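# Hang the shorts hanger on the rack rail

## Task

Put the hanger carrying the shorts onto the rack's rail, next to the hanger already hanging there. Both tips of the hanger must sit well inside the shorts' waistband, the waistband must be spread across both hanger shoulders, and the hook must stick out at the top. At the end both hangers must be hanging from the rail. The rack is free-standing and must still be upright, close to its current spot. Release the hanger and move the grippers away afterwards.

## Robot and tools

Robot: two arms, left_arm and right_arm, each with a two-finger parallel gripper. The left arm is on the +y side of the scene. The arm names do not match the left or right side of the images.

Frames. The scene frame has its origin at table-top height, halfway between the two arms' nominal mounts, with +z up and +x pointing out over the table. Each arm's gripper positions, orientations, velocities and Hand targets are given and commanded in that arm's own base frame, not the scene frame. Calibrated base poses in the scene frame: left_arm at (-0.033, +0.310, 0) m with quat_wxyz (+1.000, 0, 0, -0.025); right_arm at (+0.051, -0.246, 0) m with quat_wxyz (+1.000, 0, 0, -0.028). Each base is therefore turned slightly about z. The fingers point along the gripper's +z axis and close along its y axis. end_effector_position is the point between the pads, about 1 cm short of the fingertips. Printed poses can be off by a few cm, more at long reach. A camera stand is fixed behind the arms.

Row format, used by every moving tool: 16 numbers. The first 8 are left_arm: x, y, z in metres, then quaternion qw, qx, qy, qz (w first), then opening. The next 8 are the same for right_arm. Both arms must always be included. Each row is an absolute pose in that arm's base frame, not an offset. Opening runs from -1 (closed) to +1 (fully open, 0.094 m). To keep an arm still, resend the exact pose and opening it had in the last result before it stopped moving. Repeat one quaternion in every row to hold an orientation; do not copy a drifted reading. A 0 opening is a real command, so resend the current opening to leave a gripper alone.

execute_actions(actions, cameras): actions is a list of actions. Each action is a table of up to 15 rows, one row per 1/30 s step, and the last row is held until step 15. A target more than 0.6 m from the gripper's current position, along any of the gripper's own axes, gets that action refused for both arms. An empty actions list returns the state with all camera images. cameras takes a list of names, ["all"], or [].

move(target, speed, blend, opening_speed, grip_force, blocking, cameras): moves each gripper in a straight line from its Hand target to the given row, or through a list of up to 15 rows, all within 10 s. It has no 0.6 m limit. speed is in m/s, from 0.002 to 2.9, default 0.25; turning is capped at twice that value in rad/s. You can give one value, or one per target. blend in m rounds corners in a list; 0 means stop at each point. opening_speed sets how fast the opening changes, per second on the -1..1 scale, minimum 0.2. Use it to close gently. grip_force is the pad force limit in N, from 10 to 50, per arm or shared. It persists, and below 50 the fingers close slowly. blocking=false returns early while the motion keeps running; a new move replaces it. The paths do not avoid obstacles or the other arm. Faster moves lag and overshoot more, and hit harder. Do not route a path near an arm's own base, because the elbow can whip round. The result adds a move: line giving the ending (done, off_target, moving, held, fault) and the limits that acted, such as paced (pose clipped) or held (steps withheld). done means the arm is at rest within 10 mm and 2 degrees of its target. It says nothing about contact.

wait(seconds): 0 to 3600. It lets time pass without new commands and returns early if a running move ends. stop(): brakes the current move. zoom_image(camera, region): region is [x0, y0, x1, y1] in pixels of that camera's latest image, at most 504 per side. finished_scene(scene): ends the scene for good, with scene set to the current scene's number.

Cameras: cam_head_left, cam_head_right, cam_high, cam_low, cam_left_wrist, cam_right_wrist, each 672x504.

Reading results. Each arm reports end_effector_position and end_effector_quat_wxyz in its base frame, plus a Hand target, which is where it is actually being driven and may fall short of your command. Tool commands shows the present gripper commands. grip_measured is the opening on the -1..1 scale. It reads a bit wide when empty and narrower than a gripped part, and it keeps following your command even after contact. Joint positions end with the measured opening in metres. Joint torques are total drive outputs with offsets and noise; numbers 1 to 3 wrap at ±28 N m. The joint velocity line may be shortened to within noise. The controller clips each step's orientation change to 40 degrees, so a big turn may need more than one action. Friction and load can leave a gripper several cm off target without any contact.

Joint ranges (rad), from base to gripper: waist -2.618 to 3.054, shoulder 0 to 3.142, elbow 0 to 3.142 (straight at 2.901), wrist pitch ±1.571, wrist yaw ±1.571, wrist roll ±2.094.

Avoid the following. Do not drop the hanger or release it while it is moving. Do not slam into the rack: it is loose and must stay upright in place. Do not hit fixed or heavy objects, and do not let anything leave the table. Never let the grippers, wrist cameras, or fingers of the two arms press against each other; closing one gripper on the other's fingers counts. Motors heat when holding loads, when stretched out, or when pushing against something. A MOTOR HOT line appears at 75 °C, and at 90 °C the arm folds up and stops working. Loose objects may occasionally be nudged by outside disturbances.

Each tool is called after "Request:" as name(argument=value, ...), one argument or row to a line, values as JSON.

## Session

Request:
execute_actions(
  actions=[],
)

Scene clock: 0.00 s.
left_arm: end_effector_position=(+0.3939, +0.0113, +0.1139) grip_measured=+1.000 end_effector_quat_wxyz=(+0.592, -0.013, +0.803, +0.070) | right_arm: end_effector_position=(+0.3891, -0.0522, +0.1235) grip_measured=+1.000 end_effector_quat_wxyz=(+0.615, +0.119, +0.777, -0.067)
Joint positions: left_arm=[-0.057 1.477 0.357 0.821 -0.182 0.046 0.094] | right_arm=[-0.037 1.48 0.333 0.905 0.216 0.097 0.094]
Joint velocities: within noise
Joint torques (N m): no reading
Heat: left arm: 28 °C; right arm: 31 °C.
Hand target: left_arm +0.3937, +0.0114, +0.1129; +0.589, -0.013, +0.805, +0.070 | right_arm +0.3891, -0.0523, +0.1233; +0.613, +0.119, +0.778, -0.067
Tool commands: left_gripper/opening=+1.0 right_gripper/opening=+1.0

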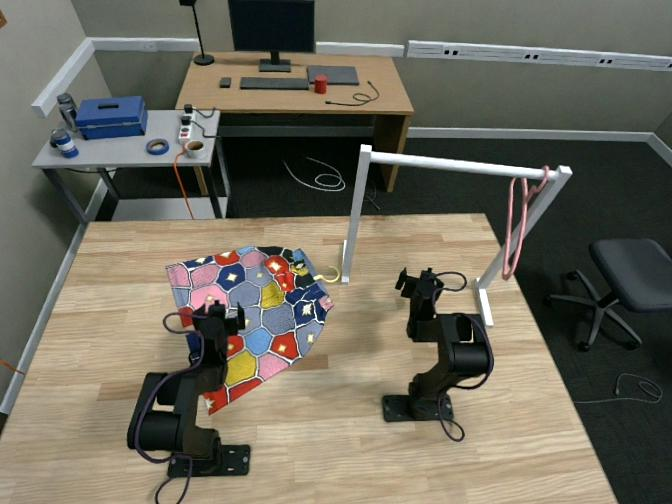

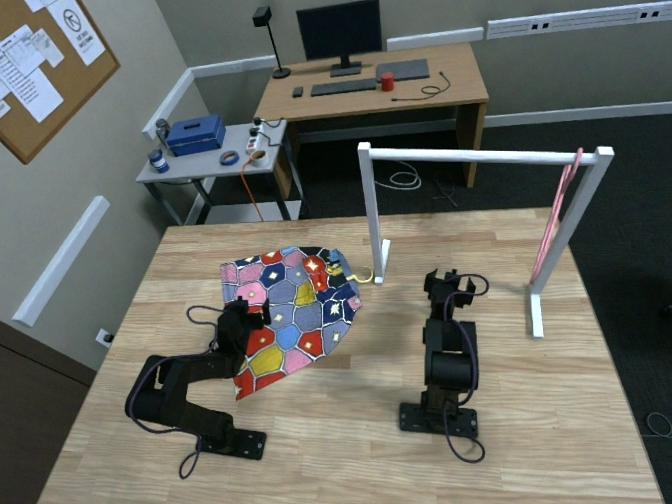

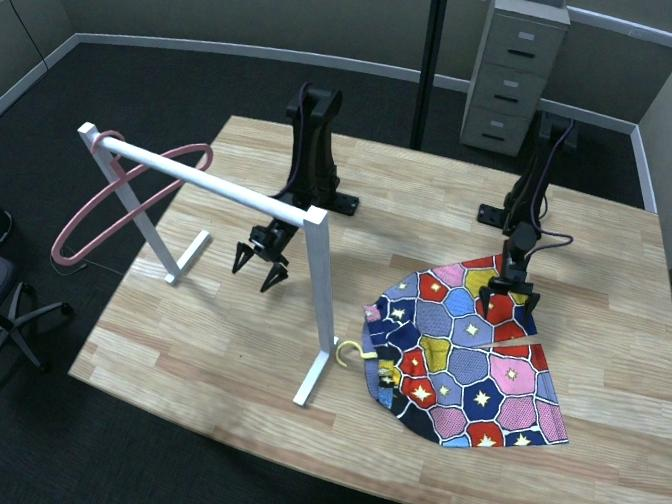

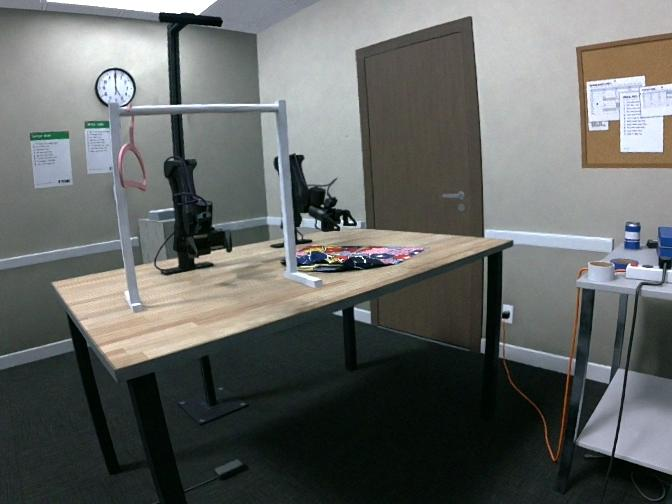

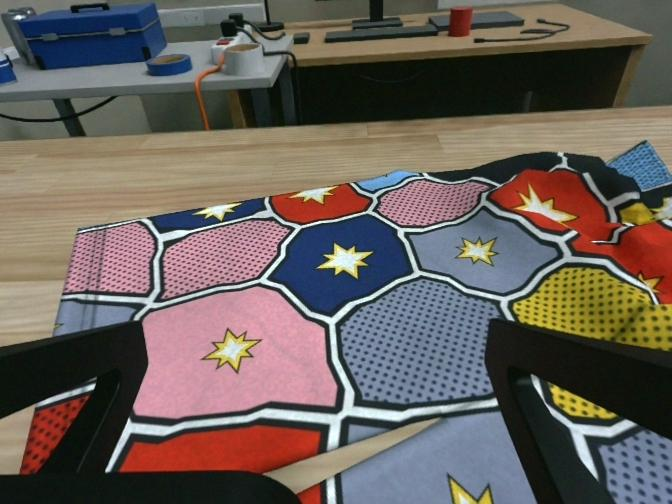

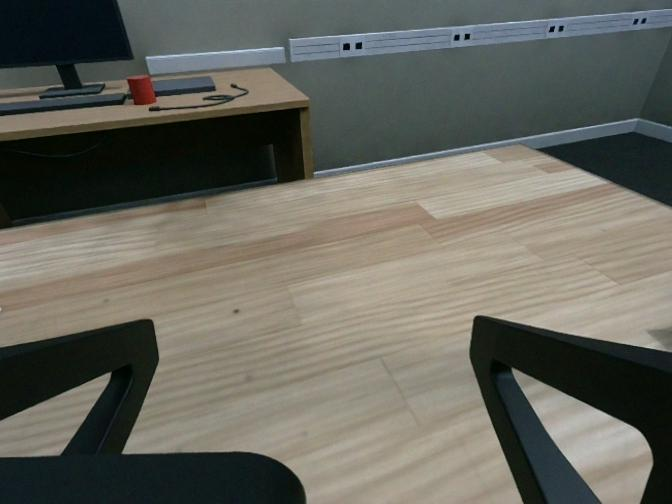

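Request:
zoom_image(
  camera="cam_head_left",
  region=[230, 220, 380, 350],
)

Request:
zoom_image(
  camera="cam_head_right",
  region=[290, 220, 410, 350],
)

Request:
zoom_image(
  camera="cam_high",
  region=[290, 290, 450, 450],
)

Request:
zoom_image(
  camera="cam_low",
  region=[260, 200, 430, 300],
)

Scaled by 3.360 from the camera's image (finer frame: 960x720).

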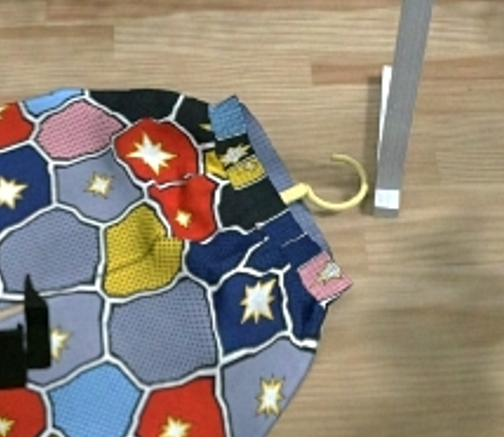

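Scaled by 3.877 from the camera's image (finer frame: 960x720).

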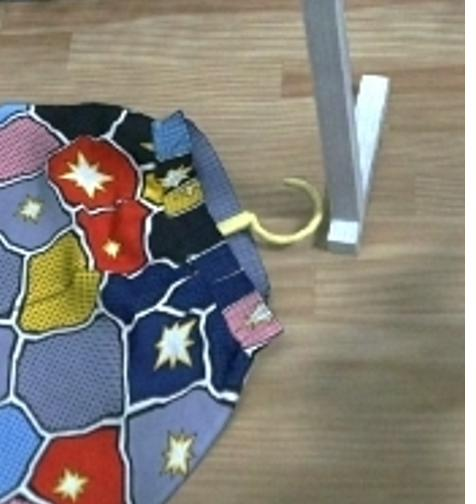

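Scaled by 3.150 from the camera's image (finer frame: 960x720).

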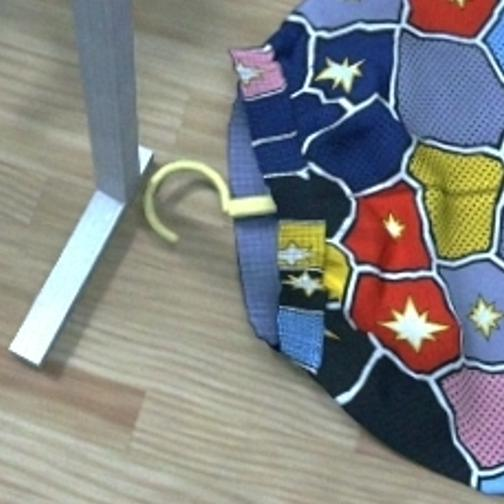

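Scaled by 2.965 from the camera's image (finer frame: 960x720).

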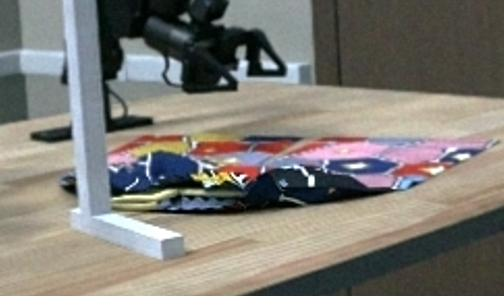

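Request:
zoom_image(
  camera="cam_head_left",
  region=[330, 130, 600, 340],
)

Request:
zoom_image(
  camera="cam_head_right",
  region=[340, 130, 640, 350],
)

Request:
zoom_image(
  camera="cam_high",
  region=[40, 110, 360, 420],
)

Request:
zoom_image(
  camera="cam_low",
  region=[90, 80, 340, 320],
)

Scaled by 1.867 from the camera's image (finer frame: 960x720).

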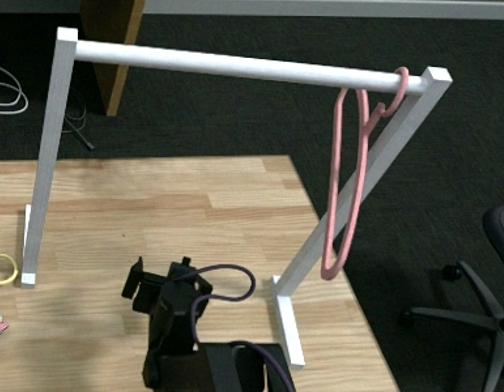

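Scaled by 1.680 from the camera's image (finer frame: 960x720).

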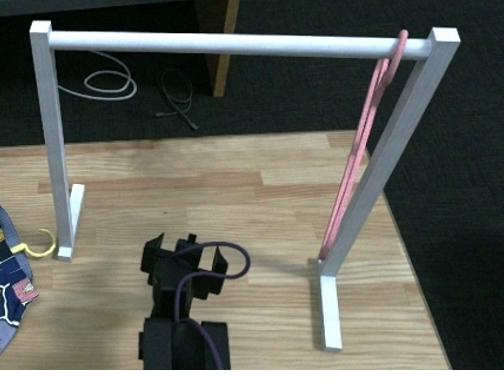

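Scaled by 1.575 from the camera's image (finer frame: 960x720).

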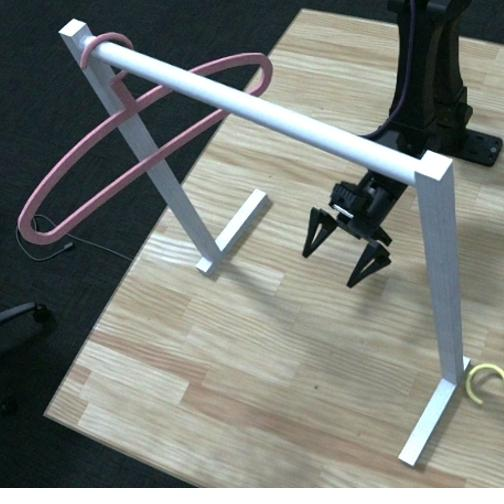

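Scaled by 2.016 from the camera's image (finer frame: 960x720).

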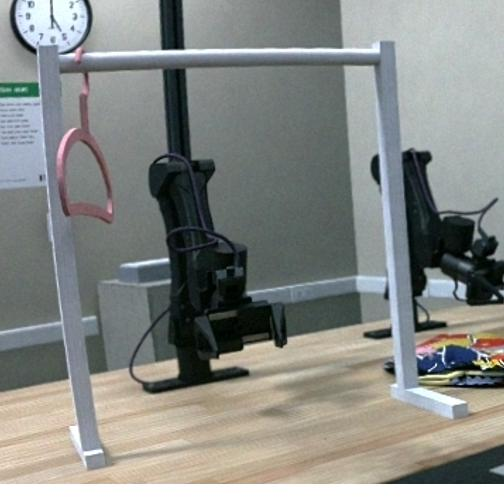

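Request:
move(
  target=[
    [0.2312, -0.0155, 0.2859, 0.594, -0.047, 0.797, -0.101, 1.0, 0.2700, 0.0600, 0.2200, 0.4082, 0.2346, 0.8754, -0.1094, 0.0],
    [0.2312, -0.0155, 0.2859, 0.594, -0.047, 0.797, -0.101, 1.0, 0.3100, 0.2500, 0.1700, 0.2759, 0.4305, 0.8592, -0.0174, 0.0],
    [0.2312, -0.0155, 0.2859, 0.594, -0.047, 0.797, -0.101, 1.0, 0.3750, 0.2850, 0.1050, 0.2378, 0.4832, 0.8424, -0.0131, 0.0],
  ],
  speed=0.3,
  blend=[0.03, 0.03, 0],
  grip_force=50,
  cameras=["cam_right_wrist", "cam_head_left", "cam_high"],
)

Scene clock: 19.33 s.
left_arm: end_effector_position=(+0.2341, -0.0162, +0.2817) grip_measured=+1.000 end_effector_quat_wxyz=(+0.595, -0.050, +0.795, -0.104) | right_arm: end_effector_position=(+0.3741, +0.2843, +0.1171) grip_measured=+0.002 end_effector_quat_wxyz=(+0.241, +0.482, +0.842, +0.003)
Joint positions: left_arm=[0.03 0.399 0.692 -0.569 0.134 -0.198 0.094] | right_arm=[0.823 2.234 2.071 -1.282 0.471 1.832 0.047]
Joint torques (N m): left_arm=[0.79 2.62 8.62 1.39 0.12 0.12] | right_arm=[0.02 -9.17 8.58 0.38 0.25 0.13]
Heat: left arm: 30 °C; right arm: 32 °C.
Hand target: left_arm +0.2312, -0.0155, +0.2859; +0.594, -0.047, +0.797, -0.101 | right_arm +0.3747, +0.2848, +0.1050; +0.238, +0.483, +0.843, -0.013
Off the commanded pose: left_arm 0.005 m, 1 deg | right_arm 0.012 m, 2 deg.
move: off_target (right_arm)
Images, in order (width x height): cam_head_left 672x504, cam_high 672x504, cam_right_wrist 672x504.

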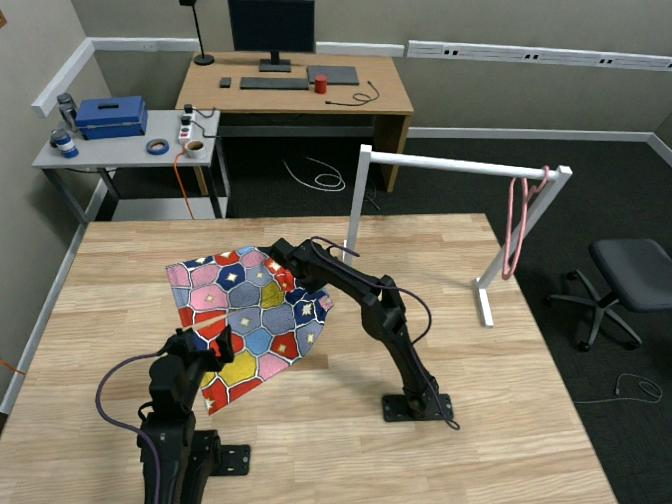

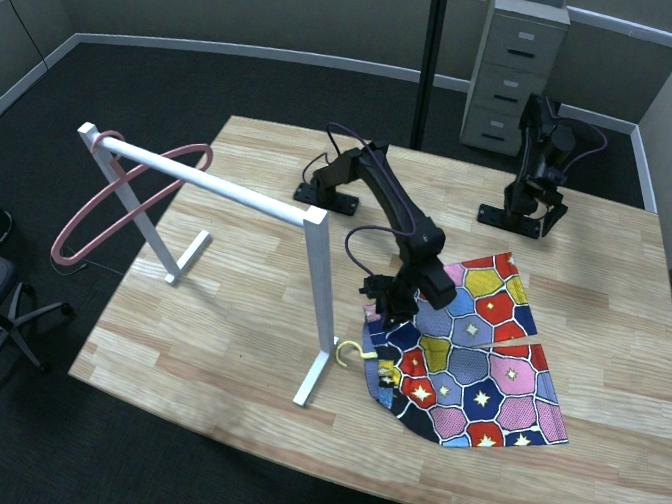

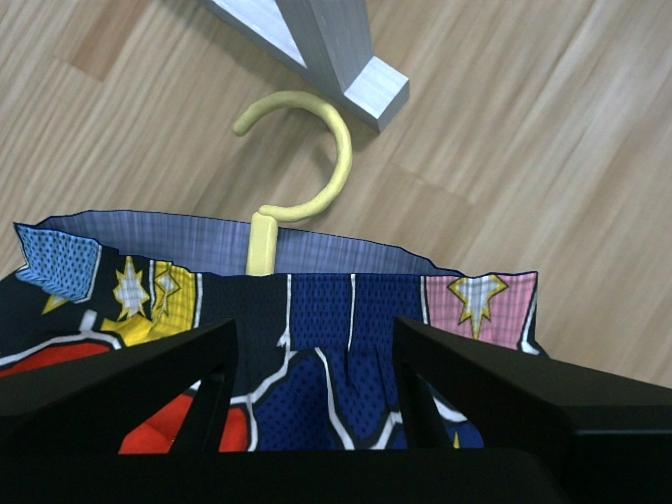

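Request:
zoom_image(
  camera="cam_right_wrist",
  region=[180, 60, 430, 300],
)

Scaled by 2.016 from the camera's image (finer frame: 960x720).

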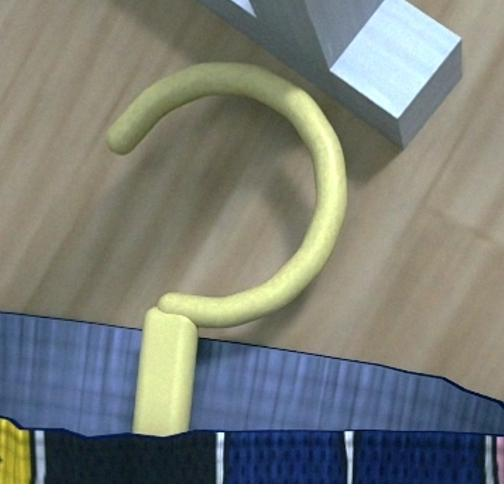

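Request:
move(
  target=[0.2312, -0.0155, 0.2859, 0.594, -0.047, 0.797, -0.101, 1.0, 0.4330, 0.2890, 0.0435, 0.2372, 0.5122, 0.8250, -0.0213, -0.3],
  speed=0.15,
  cameras=["cam_right_wrist", "cam_high"],
)

Scene clock: 25.07 s.
left_arm: end_effector_position=(+0.2341, -0.0162, +0.2817) grip_measured=+1.000 end_effector_quat_wxyz=(+0.596, -0.050, +0.795, -0.104) | right_arm: end_effector_position=(+0.4330, +0.2913, +0.0586) grip_measured=-0.298 end_effector_quat_wxyz=(+0.241, +0.514, +0.823, -0.002)
Joint positions: left_arm=[0.03 0.399 0.692 -0.569 0.134 -0.197 0.094] | right_arm=[0.747 2.511 2.324 -1.251 0.469 1.832 0.033]
Joint torques (N m): left_arm=[0.87 2.45 8.58 1.37 0.13 0.17] | right_arm=[-0.17 -11.3 8.66 0.48 0.31 -0.04]
Heat: left arm: 30 °C; right arm: 33 °C.
Hand target: left_arm +0.2313, -0.0155, +0.2859; +0.594, -0.047, +0.797, -0.101 | right_arm +0.4326, +0.2889, +0.0437; +0.237, +0.512, +0.825, -0.020
Off the commanded pose: left_arm 0.005 m, 1 deg | right_arm 0.015 m, 2 deg.
move: off_target (right_arm)
Images, in order (width x height): cam_high 672x504, cam_right_wrist 672x504.

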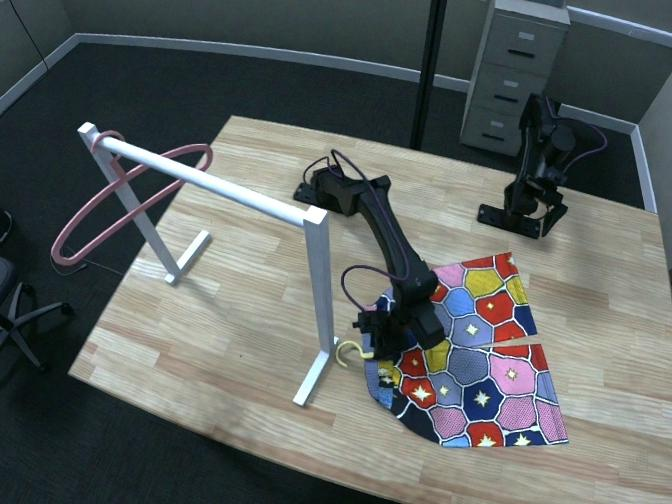

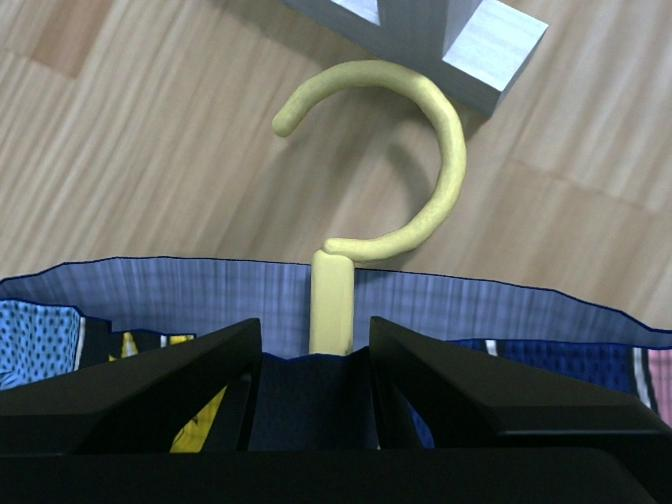

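Request:
move(
  target=[0.2312, -0.0155, 0.2859, 0.594, -0.047, 0.797, -0.101, 1.0, 0.4385, 0.2805, 0.0200, 0.2372, 0.5122, 0.8250, -0.0213, -0.3],
  speed=0.1,
  cameras=["cam_right_wrist", "cam_low"],
)

Scene clock: 27.37 s.
left_arm: end_effector_position=(+0.2341, -0.0162, +0.2817) grip_measured=+1.000 end_effector_quat_wxyz=(+0.596, -0.050, +0.795, -0.104) | right_arm: end_effector_position=(+0.4410, +0.2869, +0.0408) grip_measured=-0.298 end_effector_quat_wxyz=(+0.242, +0.520, +0.819, +0.003)
Joint positions: left_arm=[0.03 0.399 0.692 -0.569 0.134 -0.197 0.094] | right_arm=[0.73 2.511 2.252 -1.161 0.467 1.824 0.033]
Joint torques (N m): left_arm=[0.9 2.74 8.66 1.36 0.13 0.12] | right_arm=[-0.57 -12.22 5.42 0.72 0.29 -0.18]
Heat: left arm: 30 °C; right arm: 33 °C.
Hand target: left_arm +0.2313, -0.0155, +0.2859; +0.594, -0.047, +0.797, -0.101 | right_arm +0.4380, +0.2803, +0.0205; +0.237, +0.512, +0.825, -0.021
Off the commanded pose: left_arm 0.005 m, 1 deg | right_arm 0.022 m, 3 deg.
move: off_target (right_arm)
Images, in order (width x height): cam_low 672x504, cam_right_wrist 672x504.

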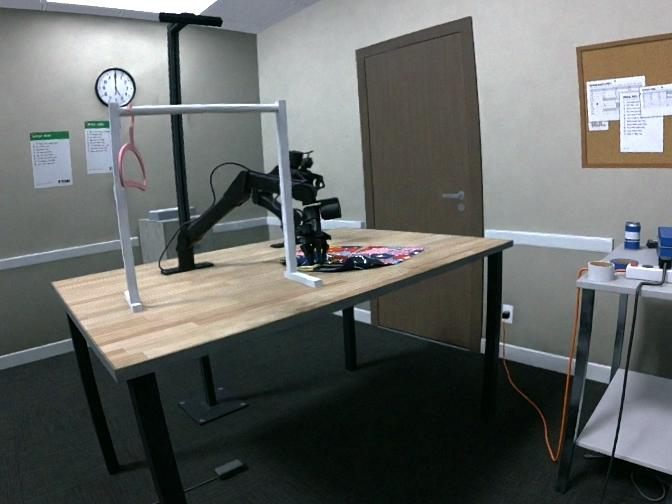

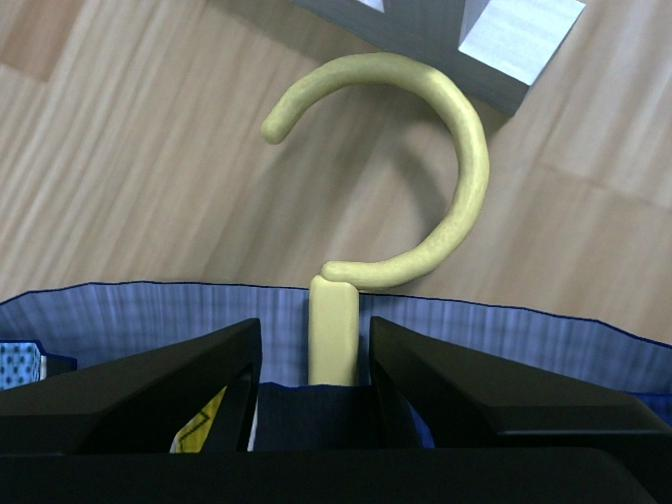

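Request:
move(
  target=[0.2312, -0.0155, 0.2859, 0.594, -0.047, 0.797, -0.101, 1.0, 0.4400, 0.2755, 0.0020, 0.2372, 0.5122, 0.8250, -0.0213, -0.3],
  speed=0.08,
  cameras=["cam_right_wrist", "cam_low"],
)

Request:
zoom_image(
  camera="cam_low",
  region=[280, 220, 370, 290],
)

Scene clock: 29.13 s.
left_arm: end_effector_position=(+0.2341, -0.0162, +0.2817) grip_measured=+1.000 end_effector_quat_wxyz=(+0.596, -0.050, +0.795, -0.104) | right_arm: end_effector_position=(+0.4466, +0.2827, +0.0291) grip_measured=-0.298 end_effector_quat_wxyz=(+0.258, +0.516, +0.817, +0.002)
Joint positions: left_arm=[0.03 0.399 0.692 -0.569 0.134 -0.197 0.094] | right_arm=[0.726 2.511 2.194 -1.091 0.497 1.811 0.033]
Joint torques (N m): left_arm=[0.92 2.59 8.68 1.36 0.1 0.15] | right_arm=[-0.85 -12.48 3.88 0.83 -0.09 -0.12]
Heat: left arm: 31 °C; right arm: 33 °C.
Hand target: left_arm +0.2313, -0.0155, +0.2859; +0.594, -0.047, +0.797, -0.101 | right_arm +0.4393, +0.2751, +0.0029; +0.237, +0.513, +0.825, -0.022
Off the commanded pose: left_arm 0.005 m, 1 deg | right_arm 0.029 m, 4 deg.
move: off_target (right_arm)
Images, in order (width x height): cam_low 672x504, cam_right_wrist 672x504.

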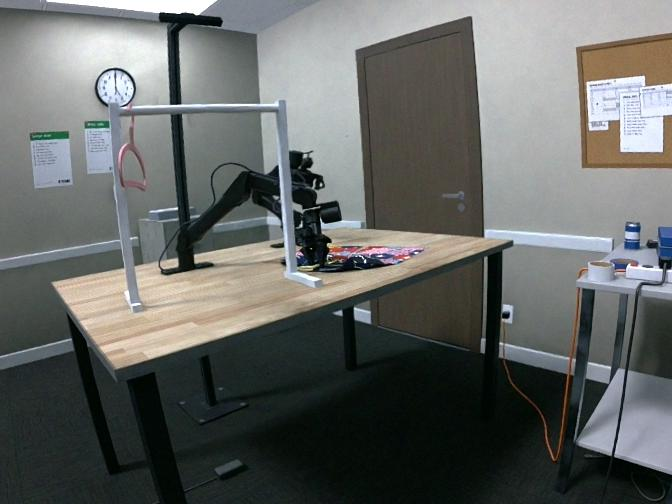

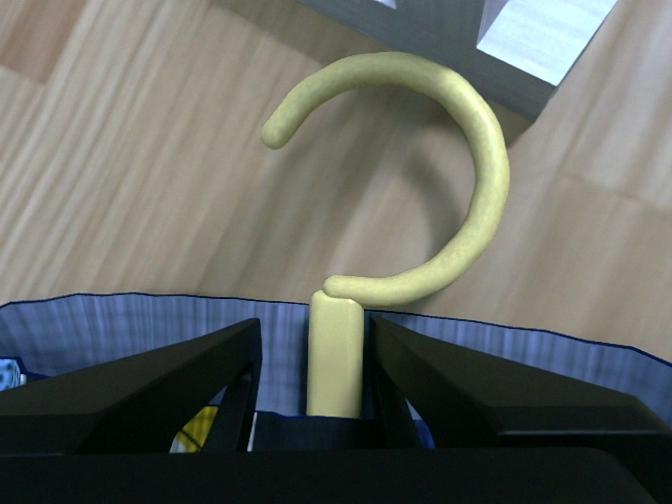

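Scaled by 5.600 from the camera's image (finer frame: 960x720).

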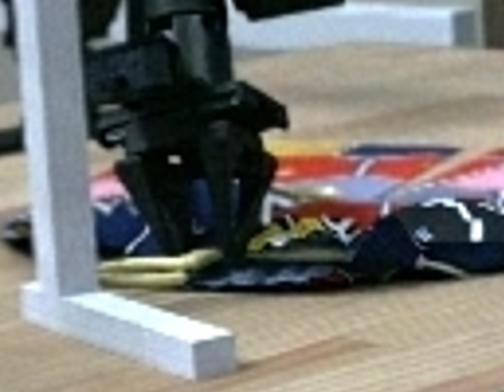

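Request:
move(
  target=[0.2312, -0.0155, 0.2859, 0.594, -0.047, 0.797, -0.101, 1.0, 0.4350, 0.2705, -0.0060, 0.2372, 0.5122, 0.8250, -0.0213, -0.3],
  speed=0.06,
  cameras=["cam_right_wrist"],
)

Request:
zoom_image(
  camera="cam_right_wrist",
  region=[200, 240, 460, 460],
)

Scene clock: 31.60 s.
left_arm: end_effector_position=(+0.2341, -0.0162, +0.2817) grip_measured=+1.000 end_effector_quat_wxyz=(+0.596, -0.050, +0.795, -0.104) | right_arm: end_effector_position=(+0.4483, +0.2804, +0.0279) grip_measured=-0.298 end_effector_quat_wxyz=(+0.269, +0.517, +0.812, +0.012)
Joint positions: left_arm=[0.03 0.399 0.692 -0.569 0.134 -0.197 0.094] | right_arm=[0.726 2.479 2.12 -1.021 0.515 1.81 0.033]
Joint torques (N m): left_arm=[0.76 2.61 8.68 1.36 0.1 0.12] | right_arm=[-0.98 -12.14 2.96 0.7 -0.14 -0.11]
Heat: left arm: 31 °C; right arm: 33 °C.
Hand target: left_arm +0.2313, -0.0155, +0.2859; +0.594, -0.047, +0.797, -0.101 | right_arm +0.4342, +0.2700, -0.0046; +0.237, +0.513, +0.825, -0.022
Off the commanded pose: left_arm 0.005 m, 1 deg | right_arm 0.038 m, 6 deg.
move: off_target (right_arm)

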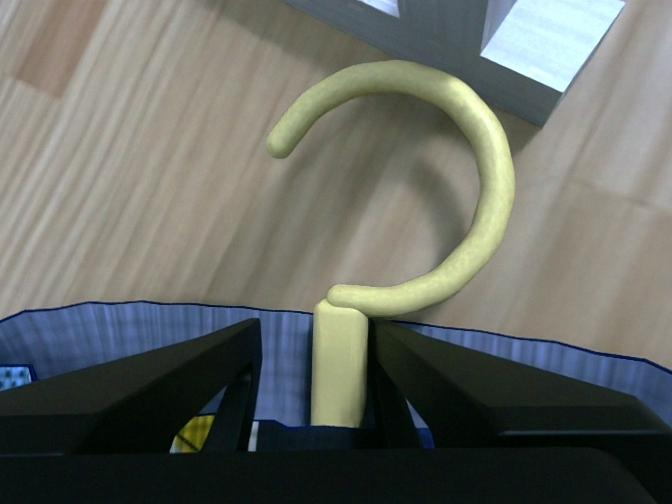

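Scaled by 1.938 from the camera's image (finer frame: 960x720).

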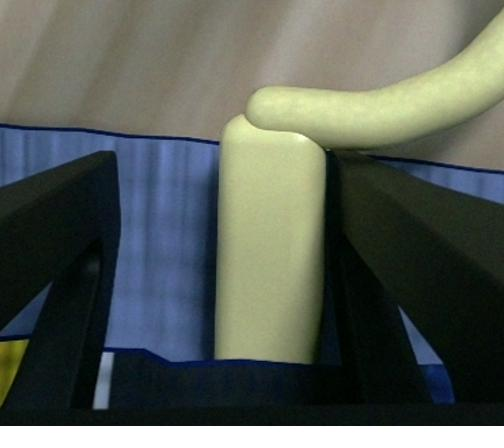

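Request:
move(
  target=[0.2312, -0.0155, 0.2859, 0.594, -0.047, 0.797, -0.101, 1.0, 0.4300, 0.2685, -0.0140, 0.2372, 0.5122, 0.8250, -0.0213, -0.3],
  speed=0.05,
  cameras=["cam_right_wrist"],
)

Request:
zoom_image(
  camera="cam_right_wrist",
  region=[200, 240, 460, 460],
)

Scene clock: 35.60 s.
left_arm: end_effector_position=(+0.2341, -0.0162, +0.2817) grip_measured=+1.000 end_effector_quat_wxyz=(+0.596, -0.050, +0.795, -0.104) | right_arm: end_effector_position=(+0.4485, +0.2796, +0.0276) grip_measured=-0.298 end_effector_quat_wxyz=(+0.275, +0.519, +0.809, +0.022)
Joint positions: left_arm=[0.03 0.399 0.692 -0.569 0.134 -0.197 0.094] | right_arm=[0.726 2.452 2.062 -0.968 0.52 1.81 0.033]
Joint torques (N m): left_arm=[0.91 2.65 8.57 1.4 0.11 0.12] | right_arm=[-0.61 -11.1 2.63 0.62 -0.27 -0.05]
Heat: left arm: 32 °C; right arm: 34 °C.
Hand target: left_arm +0.2313, -0.0155, +0.2859; +0.594, -0.047, +0.797, -0.101 | right_arm +0.4291, +0.2678, -0.0117; +0.237, +0.514, +0.824, -0.022
Off the commanded pose: left_arm 0.005 m, 1 deg | right_arm 0.047 m, 7 deg.
move: off_target (right_arm)

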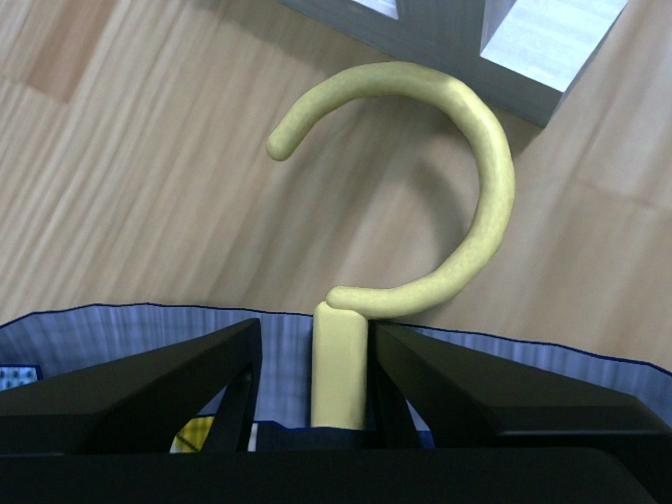

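Scaled by 1.938 from the camera's image (finer frame: 960x720).

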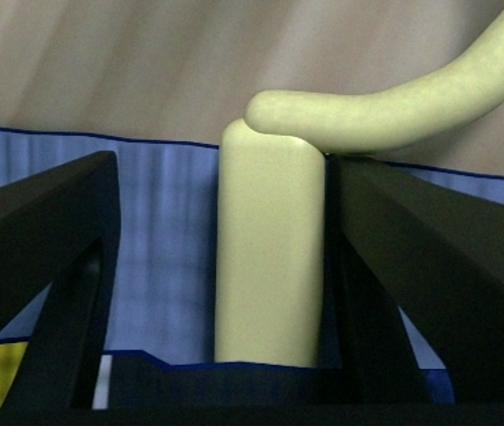

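Request:
move(
  target=[0.2312, -0.0155, 0.2859, 0.594, -0.047, 0.797, -0.101, 1.0, 0.4290, 0.2850, 0.0380, 0.2372, 0.5122, 0.8250, -0.0213, -0.3],
  speed=0.1,
  cameras=["cam_right_wrist"],
)

Scene clock: 38.40 s.
left_arm: end_effector_position=(+0.2341, -0.0162, +0.2817) grip_measured=+1.000 end_effector_quat_wxyz=(+0.596, -0.050, +0.795, -0.104) | right_arm: end_effector_position=(+0.4306, +0.2831, +0.0505) grip_measured=-0.298 end_effector_quat_wxyz=(+0.240, +0.513, +0.824, -0.007)
Joint positions: left_arm=[0.03 0.399 0.692 -0.569 0.134 -0.197 0.094] | right_arm=[0.739 2.476 2.229 -1.196 0.47 1.822 0.033]
Joint torques (N m): left_arm=[0.84 2.63 8.69 1.39 0.15 0.12] | right_arm=[0.46 -11.18 8.7 0.44 0.29 0.09]
Heat: left arm: 32 °C; right arm: 34 °C.
Hand target: left_arm +0.2313, -0.0155, +0.2859; +0.594, -0.047, +0.797, -0.101 | right_arm +0.4287, +0.2848, +0.0380; +0.237, +0.512, +0.825, -0.021
Off the commanded pose: left_arm 0.005 m, 1 deg | right_arm 0.013 m, 2 deg.
move: off_target (right_arm)

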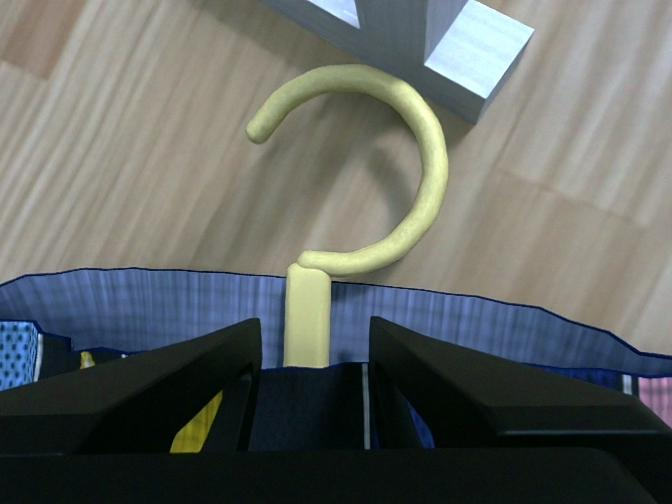

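Request:
move(
  target=[0.2312, -0.0155, 0.2859, 0.594, -0.047, 0.797, -0.101, 1.0, 0.4320, 0.2805, 0.0120, 0.2372, 0.5122, 0.8250, -0.0213, -0.3],
  speed=0.08,
  cameras=["cam_right_wrist"],
)

Scene clock: 40.47 s.
left_arm: end_effector_position=(+0.2341, -0.0162, +0.2817) grip_measured=+1.000 end_effector_quat_wxyz=(+0.596, -0.050, +0.795, -0.104) | right_arm: end_effector_position=(+0.4353, +0.2875, +0.0369) grip_measured=-0.298 end_effector_quat_wxyz=(+0.244, +0.515, +0.822, +0.006)
Joint positions: left_arm=[0.03 0.399 0.692 -0.569 0.134 -0.197 0.094] | right_arm=[0.739 2.479 2.177 -1.113 0.47 1.822 0.033]
Joint torques (N m): left_arm=[1.01 2.55 8.72 1.36 0.07 0.14] | right_arm=[-0.54 -11.33 5.59 0.66 0.3 0.01]
Heat: left arm: 32 °C; right arm: 35 °C.
Hand target: left_arm +0.2313, -0.0155, +0.2859; +0.594, -0.047, +0.797, -0.101 | right_arm +0.4313, +0.2801, +0.0127; +0.237, +0.512, +0.825, -0.021
Off the commanded pose: left_arm 0.005 m, 1 deg | right_arm 0.026 m, 3 deg.
move: off_target (right_arm)

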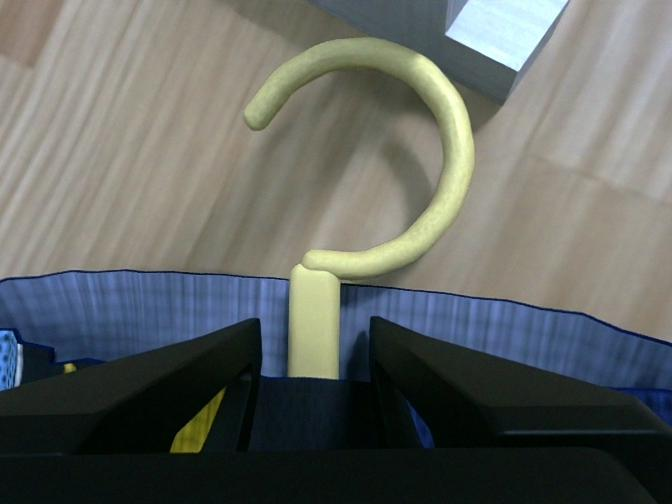

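Request:
move(
  target=[0.2312, -0.0155, 0.2859, 0.594, -0.047, 0.797, -0.101, 1.0, 0.4375, 0.2755, -0.0040, 0.2290, 0.5099, 0.8284, -0.0361, -0.35],
  speed=0.06,
  cameras=["cam_right_wrist"],
)

Request:
zoom_image(
  camera="cam_right_wrist",
  region=[200, 240, 460, 460],
)

Scene clock: 42.87 s.
left_arm: end_effector_position=(+0.2341, -0.0162, +0.2817) grip_measured=+1.000 end_effector_quat_wxyz=(+0.596, -0.050, +0.795, -0.104) | right_arm: end_effector_position=(+0.4400, +0.2820, +0.0291) grip_measured=-0.348 end_effector_quat_wxyz=(+0.245, +0.516, +0.821, -0.003)
Joint positions: left_arm=[0.03 0.399 0.692 -0.569 0.134 -0.197 0.094] | right_arm=[0.727 2.502 2.187 -1.112 0.475 1.813 0.031]
Joint torques (N m): left_arm=[0.83 2.5 8.65 1.38 0.11 0.17] | right_arm=[-0.88 -9.37 7.32 0.51 0.11 -0.09]
Heat: left arm: 33 °C; right arm: 35 °C.
Hand target: left_arm +0.2313, -0.0155, +0.2859; +0.594, -0.047, +0.797, -0.101 | right_arm +0.4361, +0.2746, -0.0029; +0.229, +0.510, +0.828, -0.035
Off the commanded pose: left_arm 0.005 m, 1 deg | right_arm 0.034 m, 4 deg.
move: off_target (right_arm)

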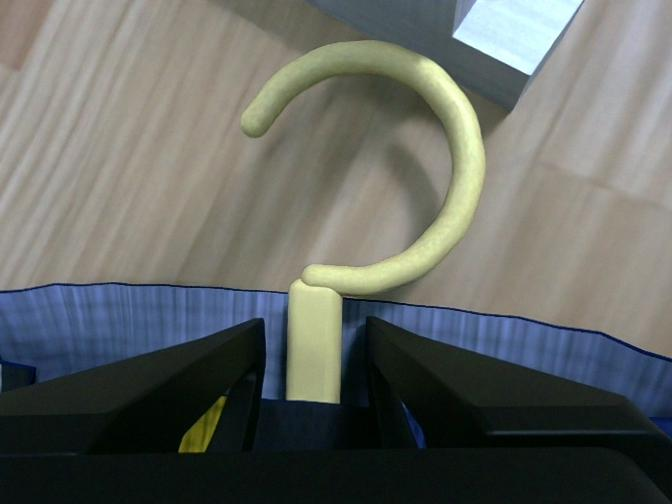

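Scaled by 1.938 from the camera's image (finer frame: 960x720).

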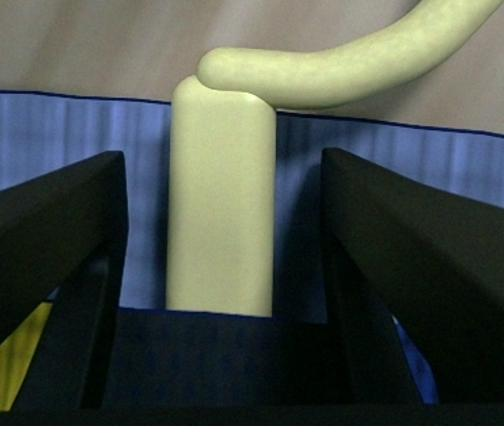

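Request:
move(
  target=[0.2312, -0.0155, 0.2859, 0.594, -0.047, 0.797, -0.101, 1.0, 0.4395, 0.2735, -0.0150, 0.2290, 0.5099, 0.8284, -0.0361, -0.35],
  speed=0.06,
  cameras=["cam_right_wrist", "cam_low"],
)

Request:
zoom_image(
  camera="cam_right_wrist",
  region=[200, 240, 460, 460],
)

Request:
zoom_image(
  camera="cam_low",
  region=[280, 220, 370, 290],
)

Scene clock: 44.03 s.
left_arm: end_effector_position=(+0.2341, -0.0162, +0.2817) grip_measured=+1.000 end_effector_quat_wxyz=(+0.596, -0.050, +0.795, -0.104) | right_arm: end_effector_position=(+0.4453, +0.2823, +0.0292) grip_measured=-0.348 end_effector_quat_wxyz=(+0.249, +0.517, +0.819, +0.004)
Joint positions: left_arm=[0.03 0.399 0.692 -0.569 0.134 -0.197 0.094] | right_arm=[0.721 2.504 2.188 -1.092 0.478 1.807 0.031]
Joint torques (N m): left_arm=[0.77 2.55 8.55 1.37 0.14 0.14] | right_arm=[-0.88 -9.2 4.89 0.76 0.08 -0.16]
Heat: left arm: 33 °C; right arm: 35 °C.
Hand target: left_arm +0.2313, -0.0155, +0.2859; +0.594, -0.047, +0.797, -0.101 | right_arm +0.4374, +0.2722, -0.0129; +0.229, +0.510, +0.828, -0.036
Off the commanded pose: left_arm 0.005 m, 1 deg | right_arm 0.045 m, 5 deg.
move: off_target (right_arm)
Images, in order (width x height): cam_low 672x504, cam_right_wrist 672x504.

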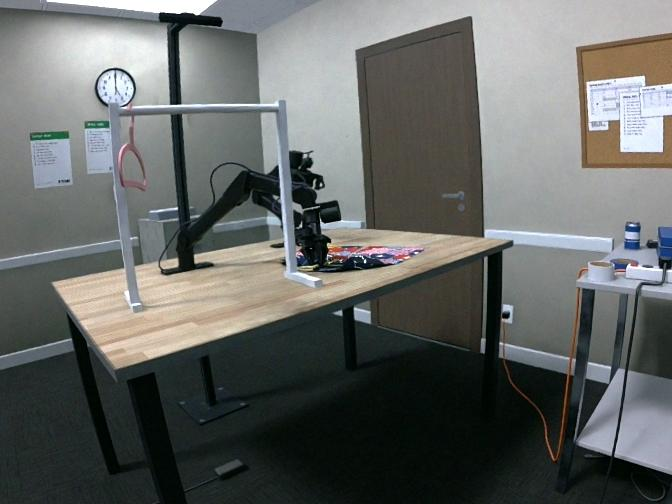

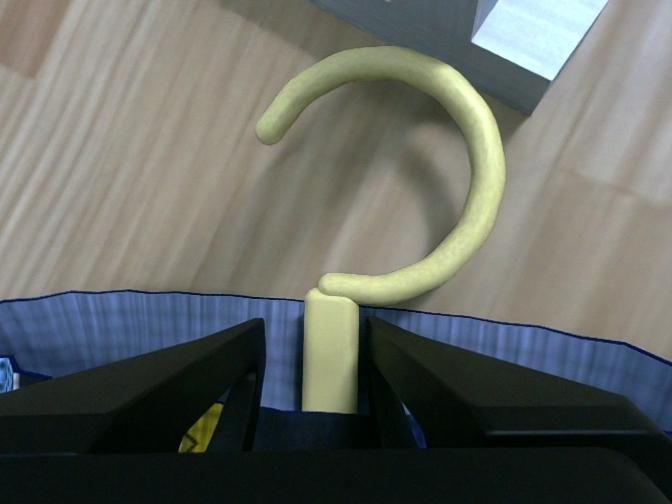

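Scaled by 1.938 from the camera's image (finer frame: 960x720).

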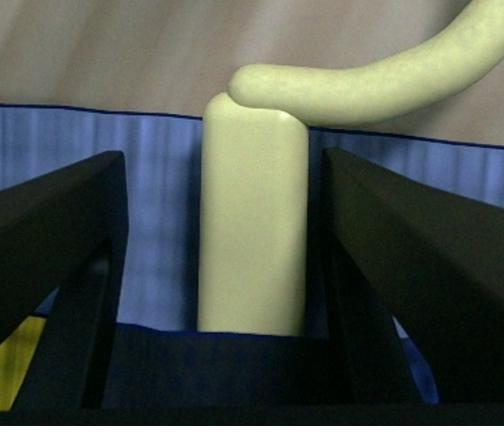

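Scaled by 5.600 from the camera's image (finer frame: 960x720).

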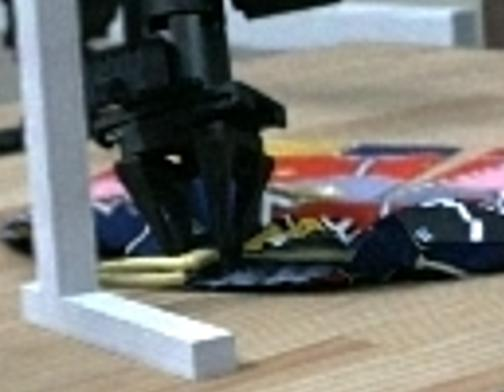

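Request:
move(
  target=[0.2312, -0.0155, 0.2859, 0.594, -0.047, 0.797, -0.101, 1.0, 0.4350, 0.2810, 0.0150, 0.1713, 0.5058, 0.8439, -0.0510, -0.3],
  speed=0.08,
  cameras=["cam_right_wrist"],
)

Scene clock: 55.10 s.
left_arm: end_effector_position=(+0.2341, -0.0162, +0.2817) grip_measured=+1.000 end_effector_quat_wxyz=(+0.596, -0.050, +0.795, -0.104) | right_arm: end_effector_position=(+0.4353, +0.2860, +0.0319) grip_measured=-0.302 end_effector_quat_wxyz=(+0.179, +0.510, +0.841, -0.030)
Joint positions: left_arm=[0.03 0.399 0.692 -0.569 0.134 -0.197 0.094] | right_arm=[0.702 2.642 2.503 -1.37 0.36 1.781 0.033]
Joint torques (N m): left_arm=[0.94 2.56 8.69 1.37 0.11 0.13] | right_arm=[-0.72 -11.67 8.36 0.32 0.21 -0.16]
Heat: left arm: 34 °C; right arm: 34 °C.
Hand target: left_arm +0.2313, -0.0155, +0.2859; +0.594, -0.047, +0.797, -0.101 | right_arm +0.4346, +0.2807, +0.0152; +0.172, +0.506, +0.844, -0.050
Off the commanded pose: left_arm 0.005 m, 1 deg | right_arm 0.018 m, 3 deg.
move: off_target (right_arm)

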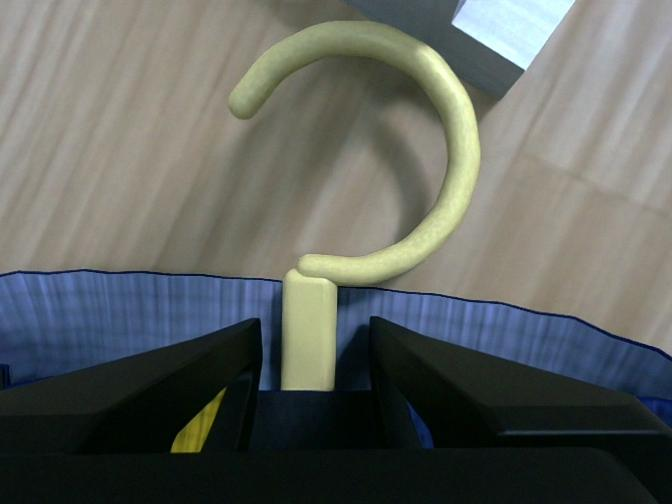

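Request:
execute_actions(
  actions=[],
  cameras=["cam_low", "cam_high", "cam_right_wrist"],
)

Request:
zoom_image(
  camera="cam_low",
  region=[290, 235, 340, 280],
)

Request:
zoom_image(
  camera="cam_high",
  region=[320, 290, 440, 390],
)

Scene clock: 58.30 s.
left_arm: end_effector_position=(+0.2341, -0.0162, +0.2817) grip_measured=+1.000 end_effector_quat_wxyz=(+0.596, -0.050, +0.795, -0.104) | right_arm: end_effector_position=(+0.4353, +0.2859, +0.0319) grip_measured=-0.302 end_effector_quat_wxyz=(+0.179, +0.510, +0.841, -0.030)
Joint positions: left_arm=[0.03 0.399 0.692 -0.569 0.134 -0.197 0.094] | right_arm=[0.702 2.642 2.503 -1.371 0.36 1.781 0.033]
Joint velocities: within noise
Joint torques (N m): left_arm=[0.79 2.47 8.64 1.4 0.13 0.12] | right_arm=[-0.69 -11.47 8.42 0.32 0.2 -0.14]
Heat: left arm: 34 °C; right arm: 36 °C.
Hand target: left_arm +0.2313, -0.0155, +0.2859; +0.594, -0.047, +0.797, -0.101 | right_arm +0.4346, +0.2807, +0.0152; +0.172, +0.506, +0.844, -0.050
Tool commands: left_gripper/opening=+1.0 right_gripper/opening=-0.3
Off the commanded pose: left_arm 0.005 m, 1 deg | right_arm 0.018 m, 3 deg.
Images, in order (width x height): cam_high 672x504, cam_low 672x504, cam_right_wrist 672x504.

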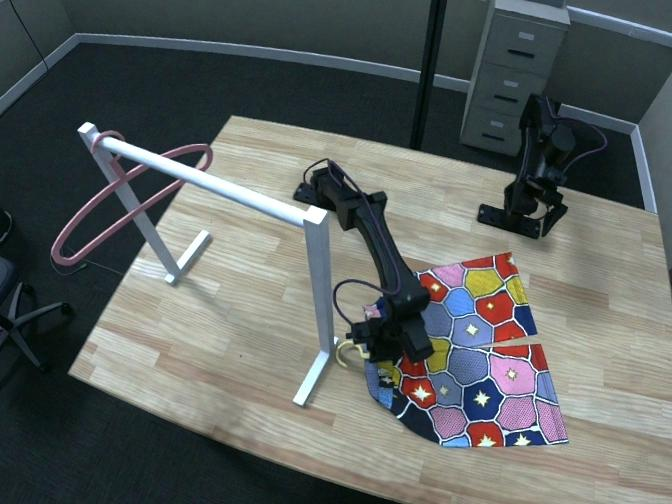

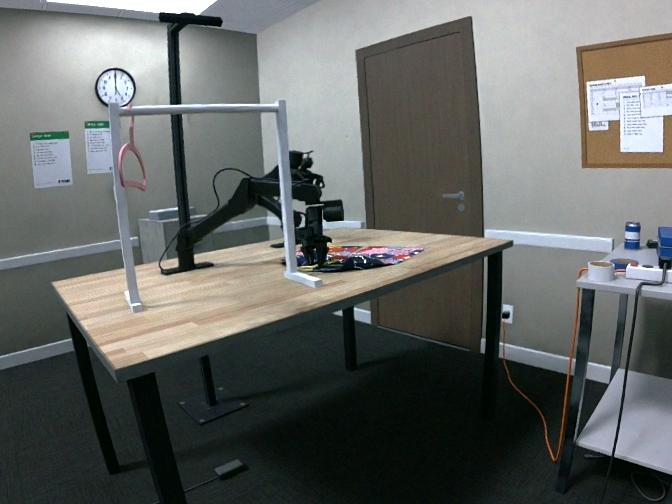

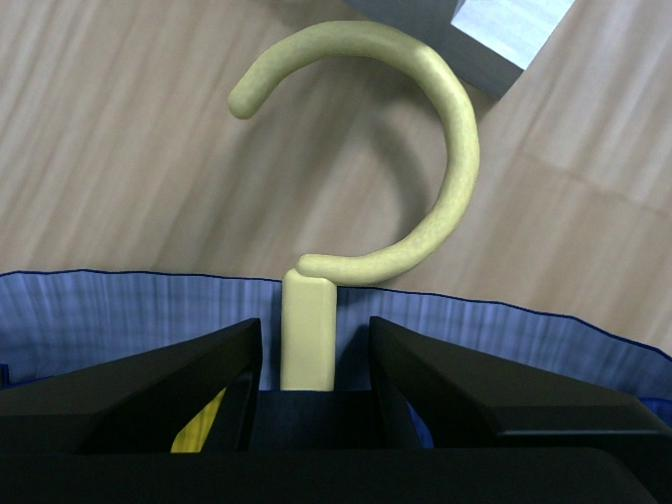

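Scaled by 10.080 from the camera's image (finer frame: 960x720).

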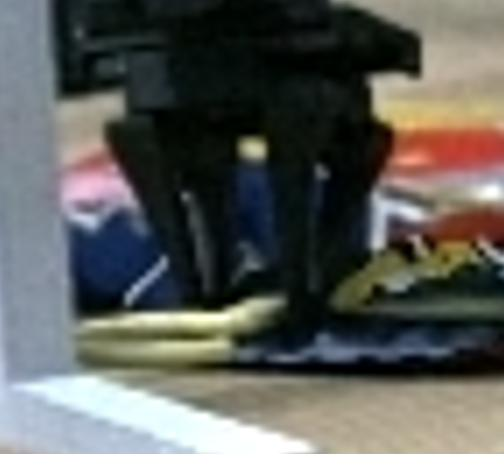

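Scaled by 4.200 from the camera's image (finer frame: 960x720).

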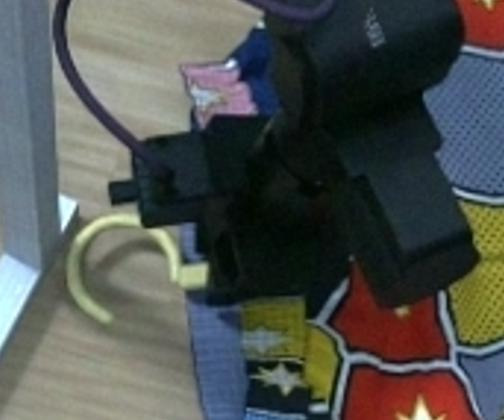

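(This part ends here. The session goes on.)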